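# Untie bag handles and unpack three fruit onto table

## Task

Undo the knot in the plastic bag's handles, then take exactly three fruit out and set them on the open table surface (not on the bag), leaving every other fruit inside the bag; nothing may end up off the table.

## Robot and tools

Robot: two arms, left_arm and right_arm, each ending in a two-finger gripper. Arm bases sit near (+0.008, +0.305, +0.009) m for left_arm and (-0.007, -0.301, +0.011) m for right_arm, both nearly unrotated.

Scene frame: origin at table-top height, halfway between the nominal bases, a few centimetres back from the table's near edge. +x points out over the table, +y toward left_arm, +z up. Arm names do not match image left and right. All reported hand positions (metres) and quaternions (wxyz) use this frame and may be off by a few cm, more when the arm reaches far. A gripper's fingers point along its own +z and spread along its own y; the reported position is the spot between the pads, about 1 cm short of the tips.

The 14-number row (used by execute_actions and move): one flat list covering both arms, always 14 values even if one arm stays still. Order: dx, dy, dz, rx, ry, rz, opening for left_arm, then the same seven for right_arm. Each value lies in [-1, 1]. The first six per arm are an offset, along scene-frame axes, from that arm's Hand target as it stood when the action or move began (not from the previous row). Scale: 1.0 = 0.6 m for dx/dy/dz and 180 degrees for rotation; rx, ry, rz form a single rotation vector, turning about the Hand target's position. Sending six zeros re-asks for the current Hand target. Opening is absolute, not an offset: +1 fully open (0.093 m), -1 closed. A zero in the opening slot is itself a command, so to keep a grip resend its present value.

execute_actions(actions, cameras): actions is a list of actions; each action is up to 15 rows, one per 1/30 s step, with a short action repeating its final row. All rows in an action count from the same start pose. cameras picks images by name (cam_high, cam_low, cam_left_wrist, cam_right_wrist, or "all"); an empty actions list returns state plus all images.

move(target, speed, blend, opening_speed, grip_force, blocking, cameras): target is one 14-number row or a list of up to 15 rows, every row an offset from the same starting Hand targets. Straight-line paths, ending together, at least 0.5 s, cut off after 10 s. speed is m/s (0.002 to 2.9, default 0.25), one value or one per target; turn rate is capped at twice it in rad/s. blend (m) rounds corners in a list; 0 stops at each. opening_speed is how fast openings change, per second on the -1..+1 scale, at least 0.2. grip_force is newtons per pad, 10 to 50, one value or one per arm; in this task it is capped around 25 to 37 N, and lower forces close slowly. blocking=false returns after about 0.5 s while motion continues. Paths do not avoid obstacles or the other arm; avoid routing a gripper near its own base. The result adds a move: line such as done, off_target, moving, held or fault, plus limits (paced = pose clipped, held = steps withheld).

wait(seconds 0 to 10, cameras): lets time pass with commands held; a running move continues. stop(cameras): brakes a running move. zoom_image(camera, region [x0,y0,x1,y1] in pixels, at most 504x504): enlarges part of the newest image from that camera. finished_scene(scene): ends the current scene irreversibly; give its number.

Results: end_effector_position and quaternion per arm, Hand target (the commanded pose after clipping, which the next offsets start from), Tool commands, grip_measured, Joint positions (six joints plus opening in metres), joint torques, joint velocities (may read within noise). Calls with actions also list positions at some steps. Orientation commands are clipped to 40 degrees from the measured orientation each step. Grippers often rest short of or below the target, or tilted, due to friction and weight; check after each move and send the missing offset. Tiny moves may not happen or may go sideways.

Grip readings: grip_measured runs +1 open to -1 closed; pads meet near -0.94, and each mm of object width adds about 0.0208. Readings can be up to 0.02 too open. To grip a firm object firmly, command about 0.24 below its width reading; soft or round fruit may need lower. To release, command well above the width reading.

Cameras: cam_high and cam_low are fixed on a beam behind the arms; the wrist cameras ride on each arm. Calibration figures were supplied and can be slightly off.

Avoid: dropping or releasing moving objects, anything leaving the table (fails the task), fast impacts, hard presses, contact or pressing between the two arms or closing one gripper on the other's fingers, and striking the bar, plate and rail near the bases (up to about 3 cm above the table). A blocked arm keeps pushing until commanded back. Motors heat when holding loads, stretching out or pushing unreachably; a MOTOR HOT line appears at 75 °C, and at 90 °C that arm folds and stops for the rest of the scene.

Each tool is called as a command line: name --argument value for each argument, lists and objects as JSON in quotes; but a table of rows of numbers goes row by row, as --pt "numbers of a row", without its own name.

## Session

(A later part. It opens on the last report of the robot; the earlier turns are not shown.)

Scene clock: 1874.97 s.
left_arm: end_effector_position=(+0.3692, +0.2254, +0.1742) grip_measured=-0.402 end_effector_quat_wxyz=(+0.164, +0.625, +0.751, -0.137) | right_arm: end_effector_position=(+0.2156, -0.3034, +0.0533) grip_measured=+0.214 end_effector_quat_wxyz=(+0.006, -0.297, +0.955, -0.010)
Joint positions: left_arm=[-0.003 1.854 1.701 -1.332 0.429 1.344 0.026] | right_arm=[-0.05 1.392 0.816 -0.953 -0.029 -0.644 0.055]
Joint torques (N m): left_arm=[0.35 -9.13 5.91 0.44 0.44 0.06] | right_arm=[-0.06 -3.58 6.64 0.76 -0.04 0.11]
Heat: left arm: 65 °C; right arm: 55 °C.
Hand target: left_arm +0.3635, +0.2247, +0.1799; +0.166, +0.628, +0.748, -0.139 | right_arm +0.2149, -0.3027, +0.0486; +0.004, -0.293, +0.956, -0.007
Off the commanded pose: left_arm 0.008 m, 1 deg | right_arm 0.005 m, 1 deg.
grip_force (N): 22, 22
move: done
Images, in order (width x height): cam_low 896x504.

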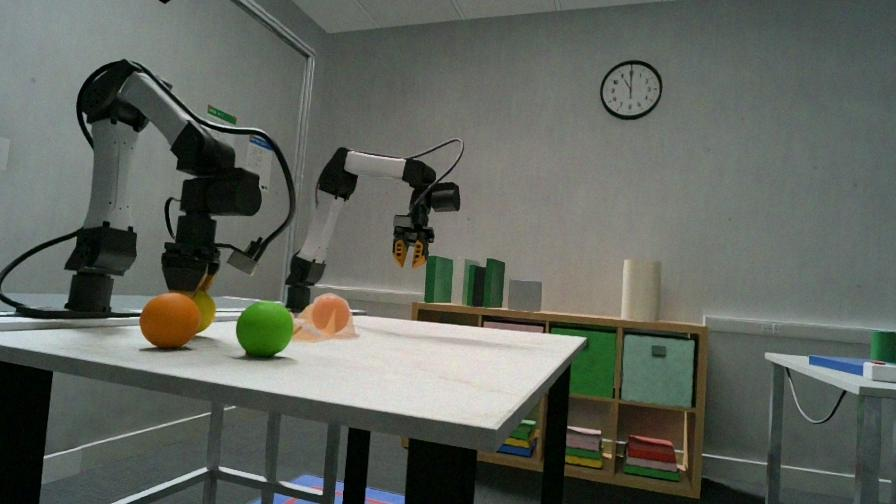

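move --pt "0 0 0 0 0 0 -0.4 0 0 -0.004 0 0 0 0.2" --pt "0 0 0 0 0 0 -0.4 0 0 -0.004 0 0 0 0.9" --speed 0.04 --opening_speed 0.25

move --pt "0 0 0 0 0 0 -0.4 0 0 0.15 0 0 0 0.9" --pt "0 0 0 0 0 0 -0.4 0.2 0.05 0.25 0 0 -0.1 0.3" --speed 0.2 --blend 0.03 --cameras '["cam_right_wrist","cam_high","cam_low"]'

zoom_image --camera "cam_high" --region '[320, 130, 510, 260]'

zoom_image --camera "cam_low" --region '[130, 265, 370, 370]'

Scene clock: 1890.53 s.
left_arm: end_effector_position=(+0.3692, +0.2254, +0.1742) grip_measured=-0.402 end_effector_quat_wxyz=(+0.164, +0.625, +0.751, -0.137) | right_arm: end_effector_position=(+0.2182, -0.3035, +0.0534) grip_measured=+0.898 end_effector_quat_wxyz=(+0.011, -0.297, +0.955, -0.012)
Joint positions: left_arm=[-0.003 1.854 1.701 -1.332 0.429 1.344 0.026] | right_arm=[-0.05 1.392 0.816 -0.942 -0.029 -0.643 0.088]
Joint torques (N m): left_arm=[0.31 -9.17 5.87 0.44 0.44 0.08] | right_arm=[-0.02 -3.11 5.79 0.82 -0.09 0.11]
Heat: left arm: 65 °C; right arm: 55 °C.
Hand target: left_arm +0.3635, +0.2247, +0.1799; +0.166, +0.628, +0.748, -0.139 | right_arm +0.2149, -0.3027, +0.0462; +0.004, -0.293, +0.956, -0.007
Off the commanded pose: left_arm 0.008 m, 1 deg | right_arm 0.008 m, 1 deg.
grip_force (N): 22, 22
move: done

Scene clock: 1894.93 s.
left_arm: end_effector_position=(+0.3692, +0.2254, +0.1742) grip_measured=-0.402 end_effector_quat_wxyz=(+0.164, +0.625, +0.751, -0.137) | right_arm: end_effector_position=(+0.3333, -0.2734, +0.1922) grip_measured=+0.302 end_effector_quat_wxyz=(+0.005, -0.143, +0.990, -0.007)
Joint positions: left_arm=[-0.003 1.854 1.701 -1.332 0.429 1.344 0.026] | right_arm=[0.036 1.809 1.821 -1.545 -0.029 -0.243 0.06]
Joint torques (N m): left_arm=[0.36 -9.21 5.9 0.44 0.46 0.05] | right_arm=[0.09 -6.91 11.02 0.32 0 0.09]
Heat: left arm: 65 °C; right arm: 56 °C.
Hand target: left_arm +0.3635, +0.2247, +0.1799; +0.166, +0.628, +0.748, -0.139 | right_arm +0.3349, -0.2726, +0.1960; +0.003, -0.140, +0.990, -0.008
Off the commanded pose: left_arm 0.008 m, 1 deg | right_arm 0.004 m, 0 deg.
grip_force (N): 22, 22
move: done
camera_calibration:
cam_right_wrist: T_world_to_cam=[[0.292293, -0.95622, 0.0144353, -0.361805], [-0.877549, -0.262184, 0.401456, 0.183451], [-0.380095, -0.13001, -0.915765, 0.352972], [0, 0, 0, 1]] pos_world=[0.400903, -0.251977, 0.254814]
Images, in order (width x height): cam_high 896x504, cam_low 896x504, cam_right_wrist 896x504.

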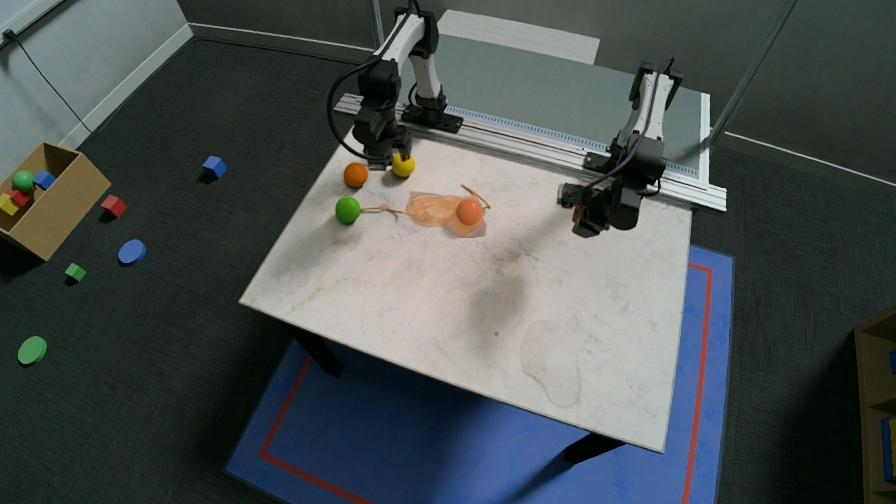

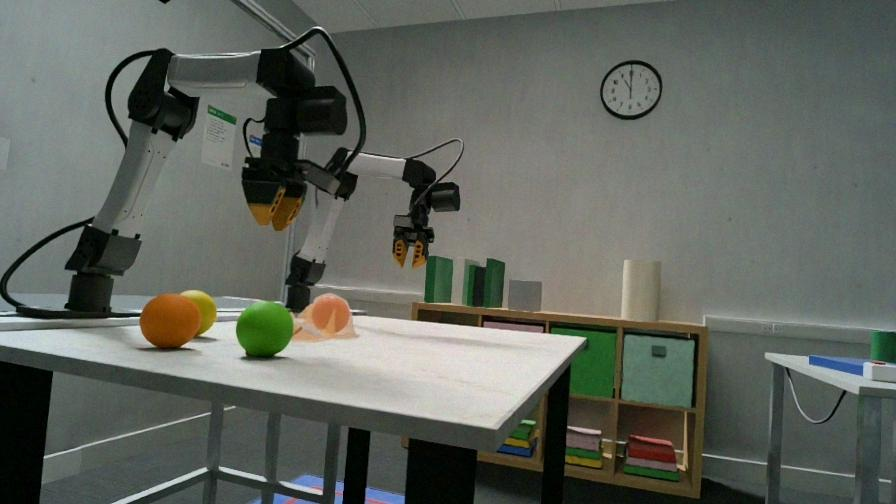

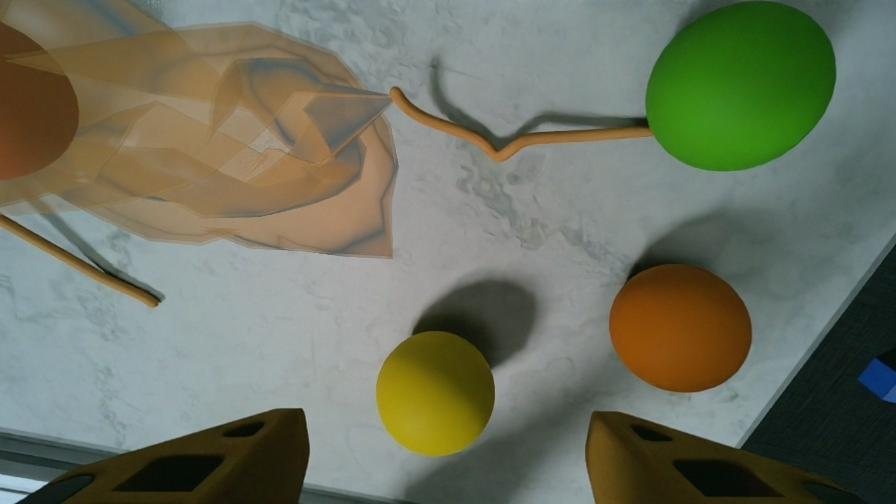

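Scaled by 2.653 from the camera's 896x504 image, which has a finer 1280x720 frame.

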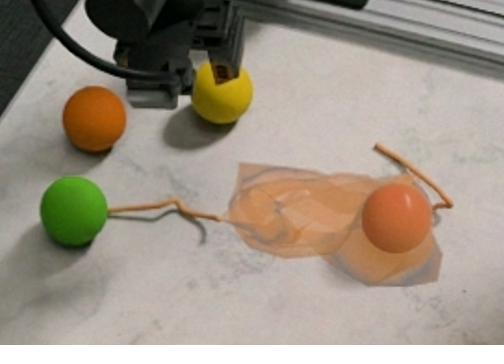

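Scaled by 2.100 from the camera's 896x504 image, which has a finer 1280x720 frame.

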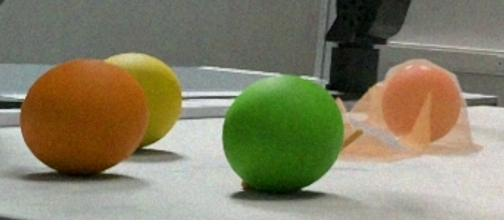

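move --target '[0,0,0,0,0,0,-0.4,0.148,-0.184,-0.14,0,0,-0.478,0.8]' --speed 0.25 --grip_force 22 --cameras '["cam_right_wrist"]'

Scene clock: 1912.40 s.
left_arm: end_effector_position=(+0.3692, +0.2254, +0.1742) grip_measured=-0.402 end_effector_quat_wxyz=(+0.164, +0.625, +0.751, -0.137) | right_arm: end_effector_position=(+0.4162, -0.3770, +0.1113) grip_measured=+0.798 end_effector_quat_wxyz=(-0.011, +0.564, +0.826, -0.014)
Joint positions: left_arm=[-0.003 1.854 1.701 -1.332 0.429 1.344 0.026] | right_arm=[-0.209 2.226 2.095 -1.455 -0.03 0.997 0.084]
Joint torques (N m): left_arm=[0.35 -9.17 5.82 0.44 0.45 0.07] | right_arm=[-1.13 -9.83 11.21 0.51 -0.02 0.12]
Heat: left arm: 65 °C; right arm: 58 °C.
Hand target: left_arm +0.3635, +0.2247, +0.1799; +0.166, +0.628, +0.748, -0.139 | right_arm +0.4238, -0.3831, +0.1121; -0.003, +0.573, +0.820, -0.007
Off the commanded pose: left_arm 0.008 m, 1 deg | right_arm 0.010 m, 2 deg.
grip_force (N): 22, 22
move: done
camera_calibration:
cam_right_wrist: T_world_to_cam=[[-0.927538, -0.371952, 0.0363999, 0.241622], [-0.325517, 0.851892, 0.410266, 0.450817], [-0.183608, 0.368688, -0.911239, 0.402728], [0, 0, 0, 1]] pos_world=[0.444806, -0.442656, 0.173232]
Images, in order (width x height): cam_right_wrist 896x504.

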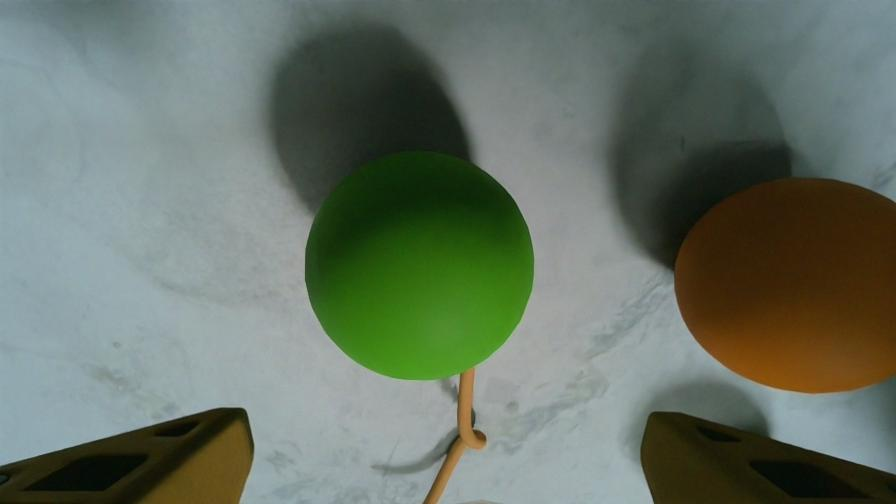

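move --pt "0 0 0 0 0 0 -0.4 0.001 0.004 -0.112 0 0 0 0.8" --pt "0 0 0 0 0 0 -0.4 0.001 0.004 -0.112 0 0 0 0.25" --speed 0.1 --cameras '["cam_right_wrist"]'

move --pt "0 0 0 0 0 0 -0.4 0 0 0.09 0 0 0 0.25" --pt "0 0 0 0 0 0 -0.4 0.05 -0.16 0.09 0 0 0 0.25" --speed 0.1 --blend 0.02 --cameras '["cam_right_wrist","cam_low","cam_high"]'

zoom_image --camera "cam_low" --region '[130, 265, 370, 370]'

Scene clock: 1930.10 s.
left_arm: end_effector_position=(+0.3692, +0.2254, +0.1742) grip_measured=-0.402 end_effector_quat_wxyz=(+0.164, +0.625, +0.751, -0.137) | right_arm: end_effector_position=(+0.4248, -0.3814, +0.0536) grip_measured=+0.281 end_effector_quat_wxyz=(+0.003, +0.569, +0.822, -0.008)
Joint positions: left_arm=[-0.003 1.854 1.701 -1.332 0.429 1.344 0.026] | right_arm=[-0.209 2.239 1.887 -1.203 -0.031 1.011 0.059]
Joint torques (N m): left_arm=[0.34 -9.1 5.91 0.45 0.45 0.06] | right_arm=[-0.24 -10.32 6.97 0.65 0.01 0.09]
Heat: left arm: 65 °C; right arm: 60 °C.
Hand target: left_arm +0.3635, +0.2247, +0.1799; +0.166, +0.628, +0.748, -0.139 | right_arm +0.4243, -0.3807, +0.0450; -0.003, +0.573, +0.820, -0.008
Off the commanded pose: left_arm 0.008 m, 1 deg | right_arm 0.009 m, 1 deg.
grip_force (N): 22, 22
move: done
camera_calibration:
cam_right_wrist: T_world_to_cam=[[-0.93288, -0.360055, 0.00975728, 0.258192], [-0.327144, 0.858322, 0.395297, 0.48493], [-0.150704, 0.365573, -0.918501, 0.338611], [0, 0, 0, 1]] pos_world=[0.450534, -0.44705, 0.116804]
Images, in order (width x height): cam_right_wrist 896x504.

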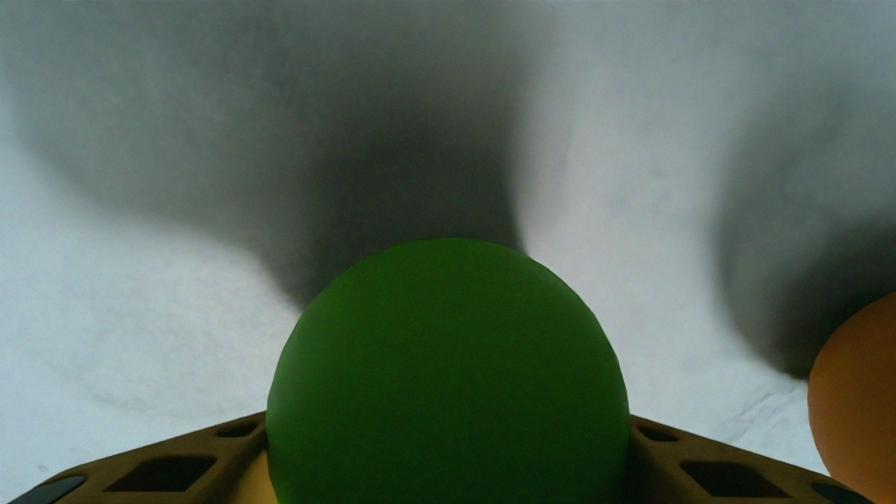

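Scene clock: 1932.23 s.
left_arm: end_effector_position=(+0.3692, +0.2254, +0.1742) grip_measured=-0.402 end_effector_quat_wxyz=(+0.164, +0.625, +0.751, -0.137) | right_arm: end_effector_position=(+0.4545, -0.4725, +0.0983) grip_measured=+0.250 end_effector_quat_wxyz=(+0.022, +0.572, +0.820, -0.004)
Joint positions: left_arm=[-0.003 1.854 1.701 -1.332 0.429 1.344 0.026] | right_arm=[-0.384 2.536 2.578 -1.563 -0.033 0.845 0.057]
Joint torques (N m): left_arm=[0.36 -9.17 5.89 0.44 0.45 0.08] | right_arm=[-0.96 -11.73 11.19 0.37 0.01 -0.11]
Heat: left arm: 65 °C; right arm: 60 °C.
Hand target: left_arm +0.3635, +0.2247, +0.1799; +0.166, +0.628, +0.748, -0.139 | right_arm +0.4543, -0.4767, +0.0989; -0.003, +0.573, +0.819, -0.007
Off the commanded pose: left_arm 0.008 m, 1 deg | right_arm 0.004 m, 3 deg.
joint sent to its limit (right arm) — joint 4 (wrist pitch), lower limit. The joint targets are off in orientation, not in position.
grip_force (N): 22, 22
move: off_target (right_arm)
camera_calibration:
cam_right_wrist: T_world_to_cam=[[-0.935311, -0.353325, -0.0188547, 0.259885], [-0.334722, 0.866274, 0.370853, 0.564759], [-0.114698, 0.353173, -0.9285, 0.396235], [0, 0, 0, 1]] pos_world=[0.477558, -0.537351, 0.163362]
Images, in order (width x height): cam_high 896x504, cam_low 896x504, cam_right_wrist 896x504.

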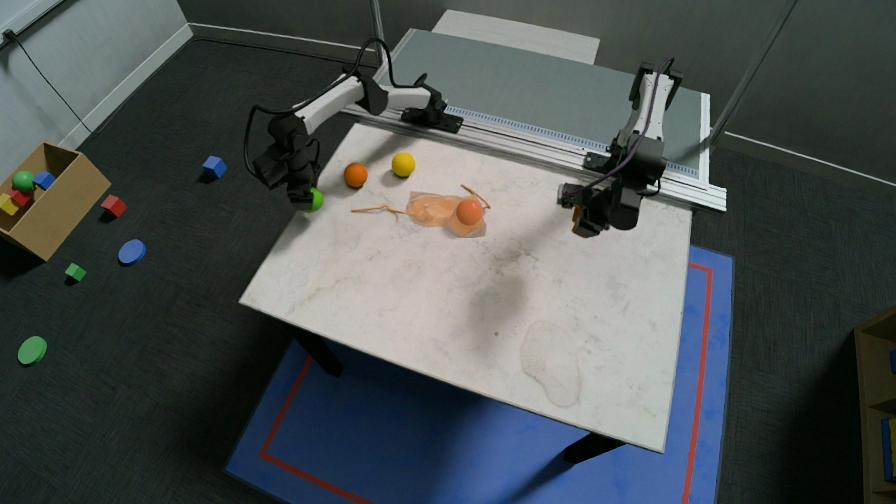

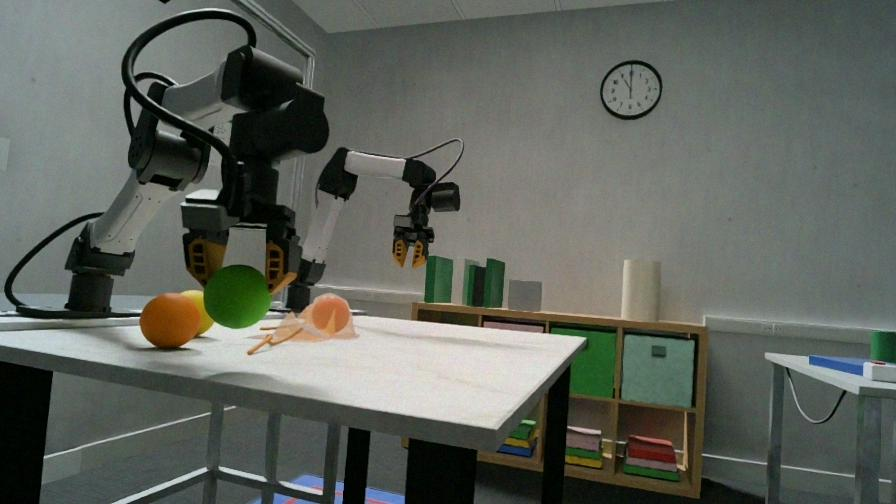

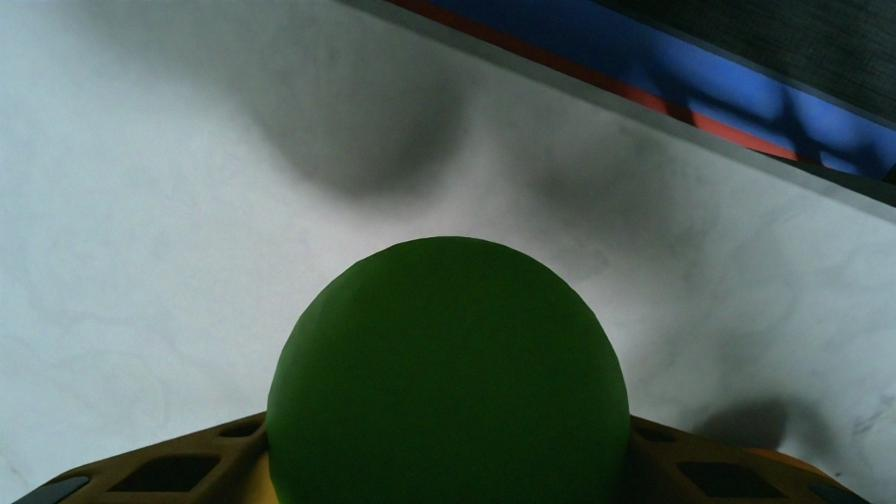

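Scaled by 2.100 from the camera's 896x504 image, which has a finer 1280x720 frame.

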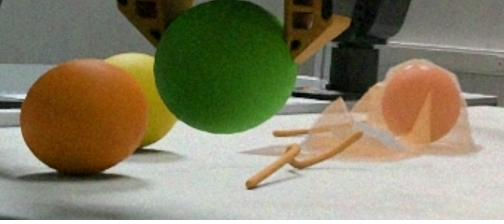

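move --target '[0,0,0,0,0,0,-0.4,-0.01,0.015,-0.07,0,0,0,0.25]' --speed 0.06 --cameras '["cam_low"]'

zoom_image --camera "cam_low" --region '[170, 265, 290, 370]'

Scene clock: 1945.33 s.
left_arm: end_effector_position=(+0.3692, +0.2254, +0.1742) grip_measured=-0.402 end_effector_quat_wxyz=(+0.164, +0.625, +0.751, -0.137) | right_arm: end_effector_position=(+0.4423, -0.4669, +0.0538) grip_measured=+0.250 end_effector_quat_wxyz=(-0.022, +0.571, +0.821, -0.014)
Joint positions: left_arm=[-0.003 1.854 1.701 -1.332 0.429 1.344 0.026] | right_arm=[-0.378 2.535 2.396 -1.471 -0.033 0.845 0.057]
Joint torques (N m): left_arm=[0.35 -9.14 5.93 0.44 0.44 0.07] | right_arm=[-0.1 -15.27 5.49 0.84 0.04 0.08]
Heat: left arm: 65 °C; right arm: 61 °C.
Hand target: left_arm +0.3635, +0.2247, +0.1799; +0.166, +0.628, +0.748, -0.139 | right_arm +0.4483, -0.4677, +0.0570; -0.003, +0.573, +0.820, -0.007
Off the commanded pose: left_arm 0.008 m, 1 deg | right_arm 0.007 m, 2 deg.
grip_force (N): 22, 22
move: done
Images, in order (width x height): cam_low 896x504.

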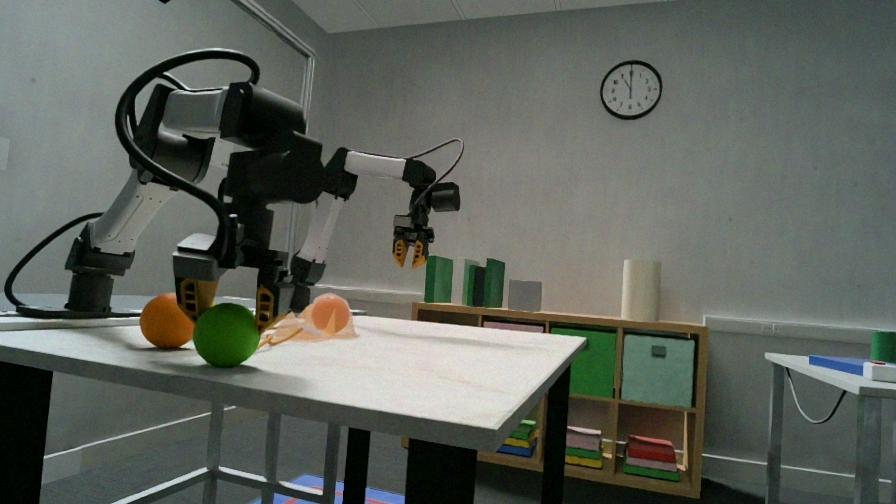

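Scaled by 4.200 from the camera's 896x504 image, which has a finer 1280x720 frame.

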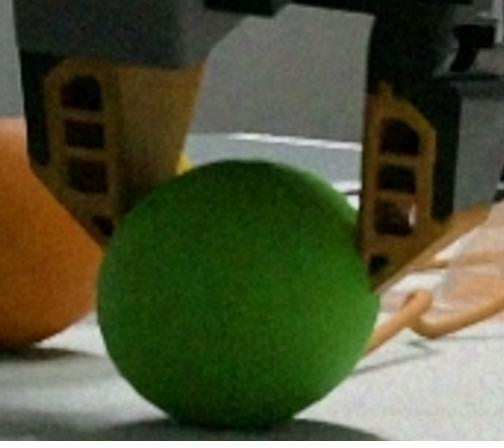

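move --target '[0,0,0,0,0,0,-0.4,0,0,-0.003,0,0,0,0.9]' --speed 0.04 --opening_speed 0.25

move --pt "0 0 0 0 0 0 -0.4 0 0 0.13 0 0 0 0.9" --pt "0 0 0 0 0 0 -0.4 -0.27 0.35 0.22 0 0 0.4 0.3" --speed 0.2 --blend 0.03 --cameras '["cam_right_wrist","cam_high","cam_low"]'

zoom_image --camera "cam_high" --region '[290, 130, 510, 260]'

zoom_image --camera "cam_low" --region '[130, 265, 370, 380]'

Scene clock: 1960.03 s.
left_arm: end_effector_position=(+0.3692, +0.2254, +0.1742) grip_measured=-0.402 end_effector_quat_wxyz=(+0.164, +0.625, +0.751, -0.137) | right_arm: end_effector_position=(+0.4451, -0.4683, +0.0488) grip_measured=+0.898 end_effector_quat_wxyz=(-0.015, +0.571, +0.821, -0.013)
Joint positions: left_arm=[-0.003 1.854 1.701 -1.332 0.429 1.344 0.026] | right_arm=[-0.378 2.533 2.372 -1.437 -0.033 0.845 0.088]
Joint torques (N m): left_arm=[0.35 -9.17 5.89 0.46 0.44 0.06] | right_arm=[-0.06 -15.38 6.67 0.6 -0.01 0.09]
Heat: left arm: 65 °C; right arm: 57 °C.
Hand target: left_arm +0.3635, +0.2247, +0.1799; +0.166, +0.628, +0.748, -0.139 | right_arm +0.4483, -0.4677, +0.0551; -0.003, +0.573, +0.820, -0.007
Off the commanded pose: left_arm 0.008 m, 1 deg | right_arm 0.007 m, 2 deg.
grip_force (N): 22, 22
move: done

Scene clock: 1966.47 s.
left_arm: end_effector_position=(+0.3692, +0.2254, +0.1742) grip_measured=-0.402 end_effector_quat_wxyz=(+0.164, +0.625, +0.751, -0.137) | right_arm: end_effector_position=(+0.2937, -0.2564, +0.1826) grip_measured=+0.302 end_effector_quat_wxyz=(-0.001, -0.013, +1.000, -0.004)
Joint positions: left_arm=[-0.003 1.854 1.701 -1.332 0.429 1.344 0.026] | right_arm=[0.098 1.66 1.606 -1.489 -0.033 0.081 0.06]
Joint torques (N m): left_arm=[0.31 -9.18 5.87 0.44 0.44 0.05] | right_arm=[-0.08 -9.55 6.35 0.43 0.11 -0.09]
Heat: left arm: 65 °C; right arm: 57 °C.
Hand target: left_arm +0.3635, +0.2247, +0.1799; +0.166, +0.628, +0.748, -0.139 | right_arm +0.2863, -0.2576, +0.1871; +0.002, -0.018, +1.000, -0.008
Off the commanded pose: left_arm 0.008 m, 1 deg | right_arm 0.009 m, 1 deg.
grip_force (N): 22, 22
move: done
camera_calibration:
cam_right_wrist: T_world_to_cam=[[0.0349645, -0.99936, 0.00749454, -0.268056], [-0.91199, -0.028839, 0.409197, 0.225549], [-0.408719, -0.0211423, -0.912415, 0.367059], [0, 0, 0, 1]] pos_world=[0.365095, -0.25362, 0.244625]
Images, in order (width x height): cam_high 896x504, cam_low 896x504, cam_right_wrist 896x504.

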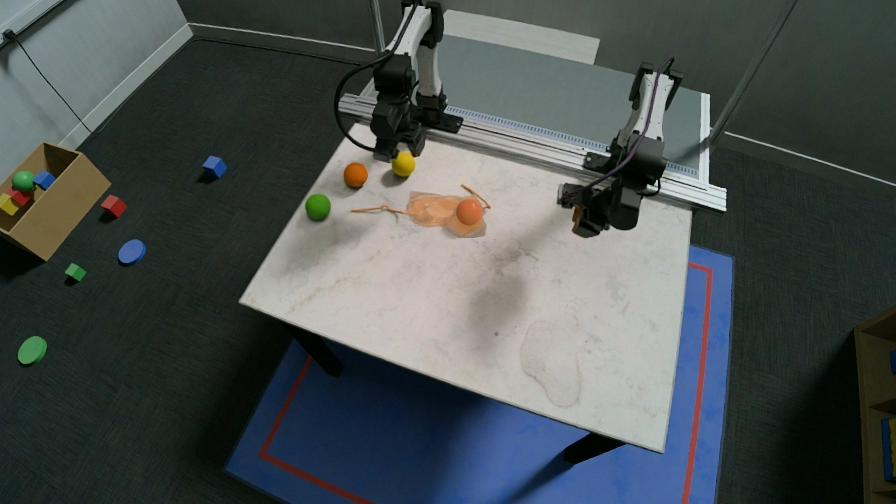

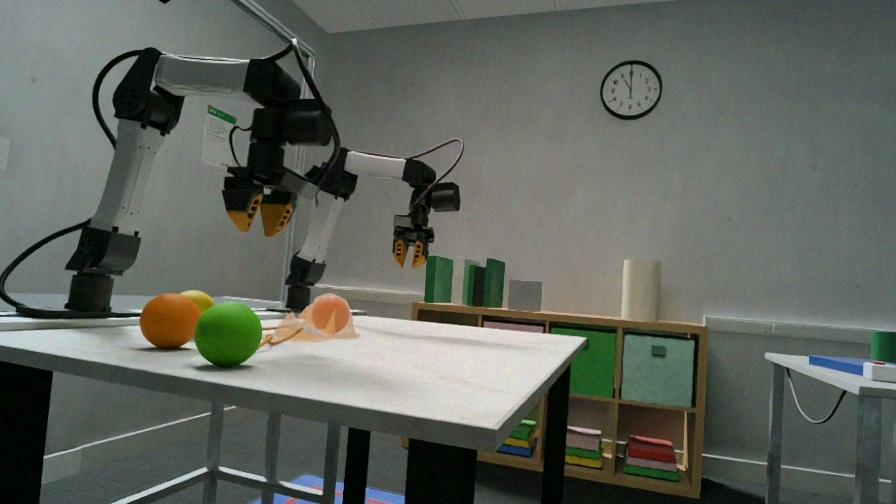

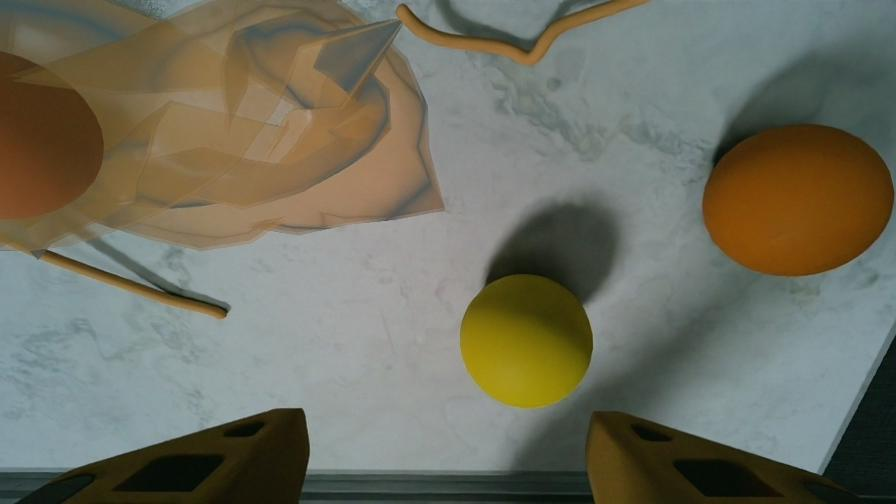

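Scaled by 2.291 from the camera's 896x504 image, which has a finer 1280x720 frame.

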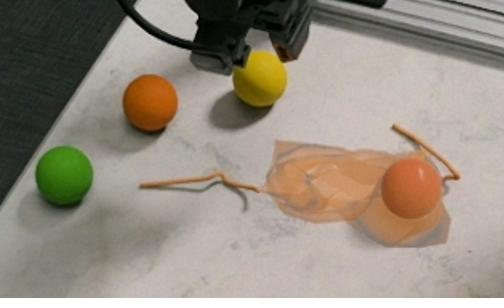

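Scaled by 2.100 from the camera's 896x504 image, which has a finer 1280x720 frame.

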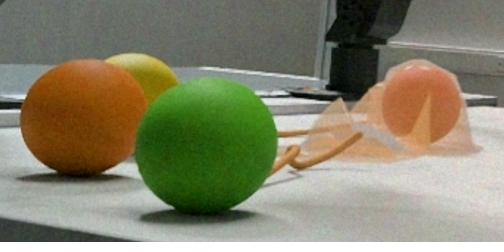

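finished_scene --scene 2

The scene is finished: the task was done.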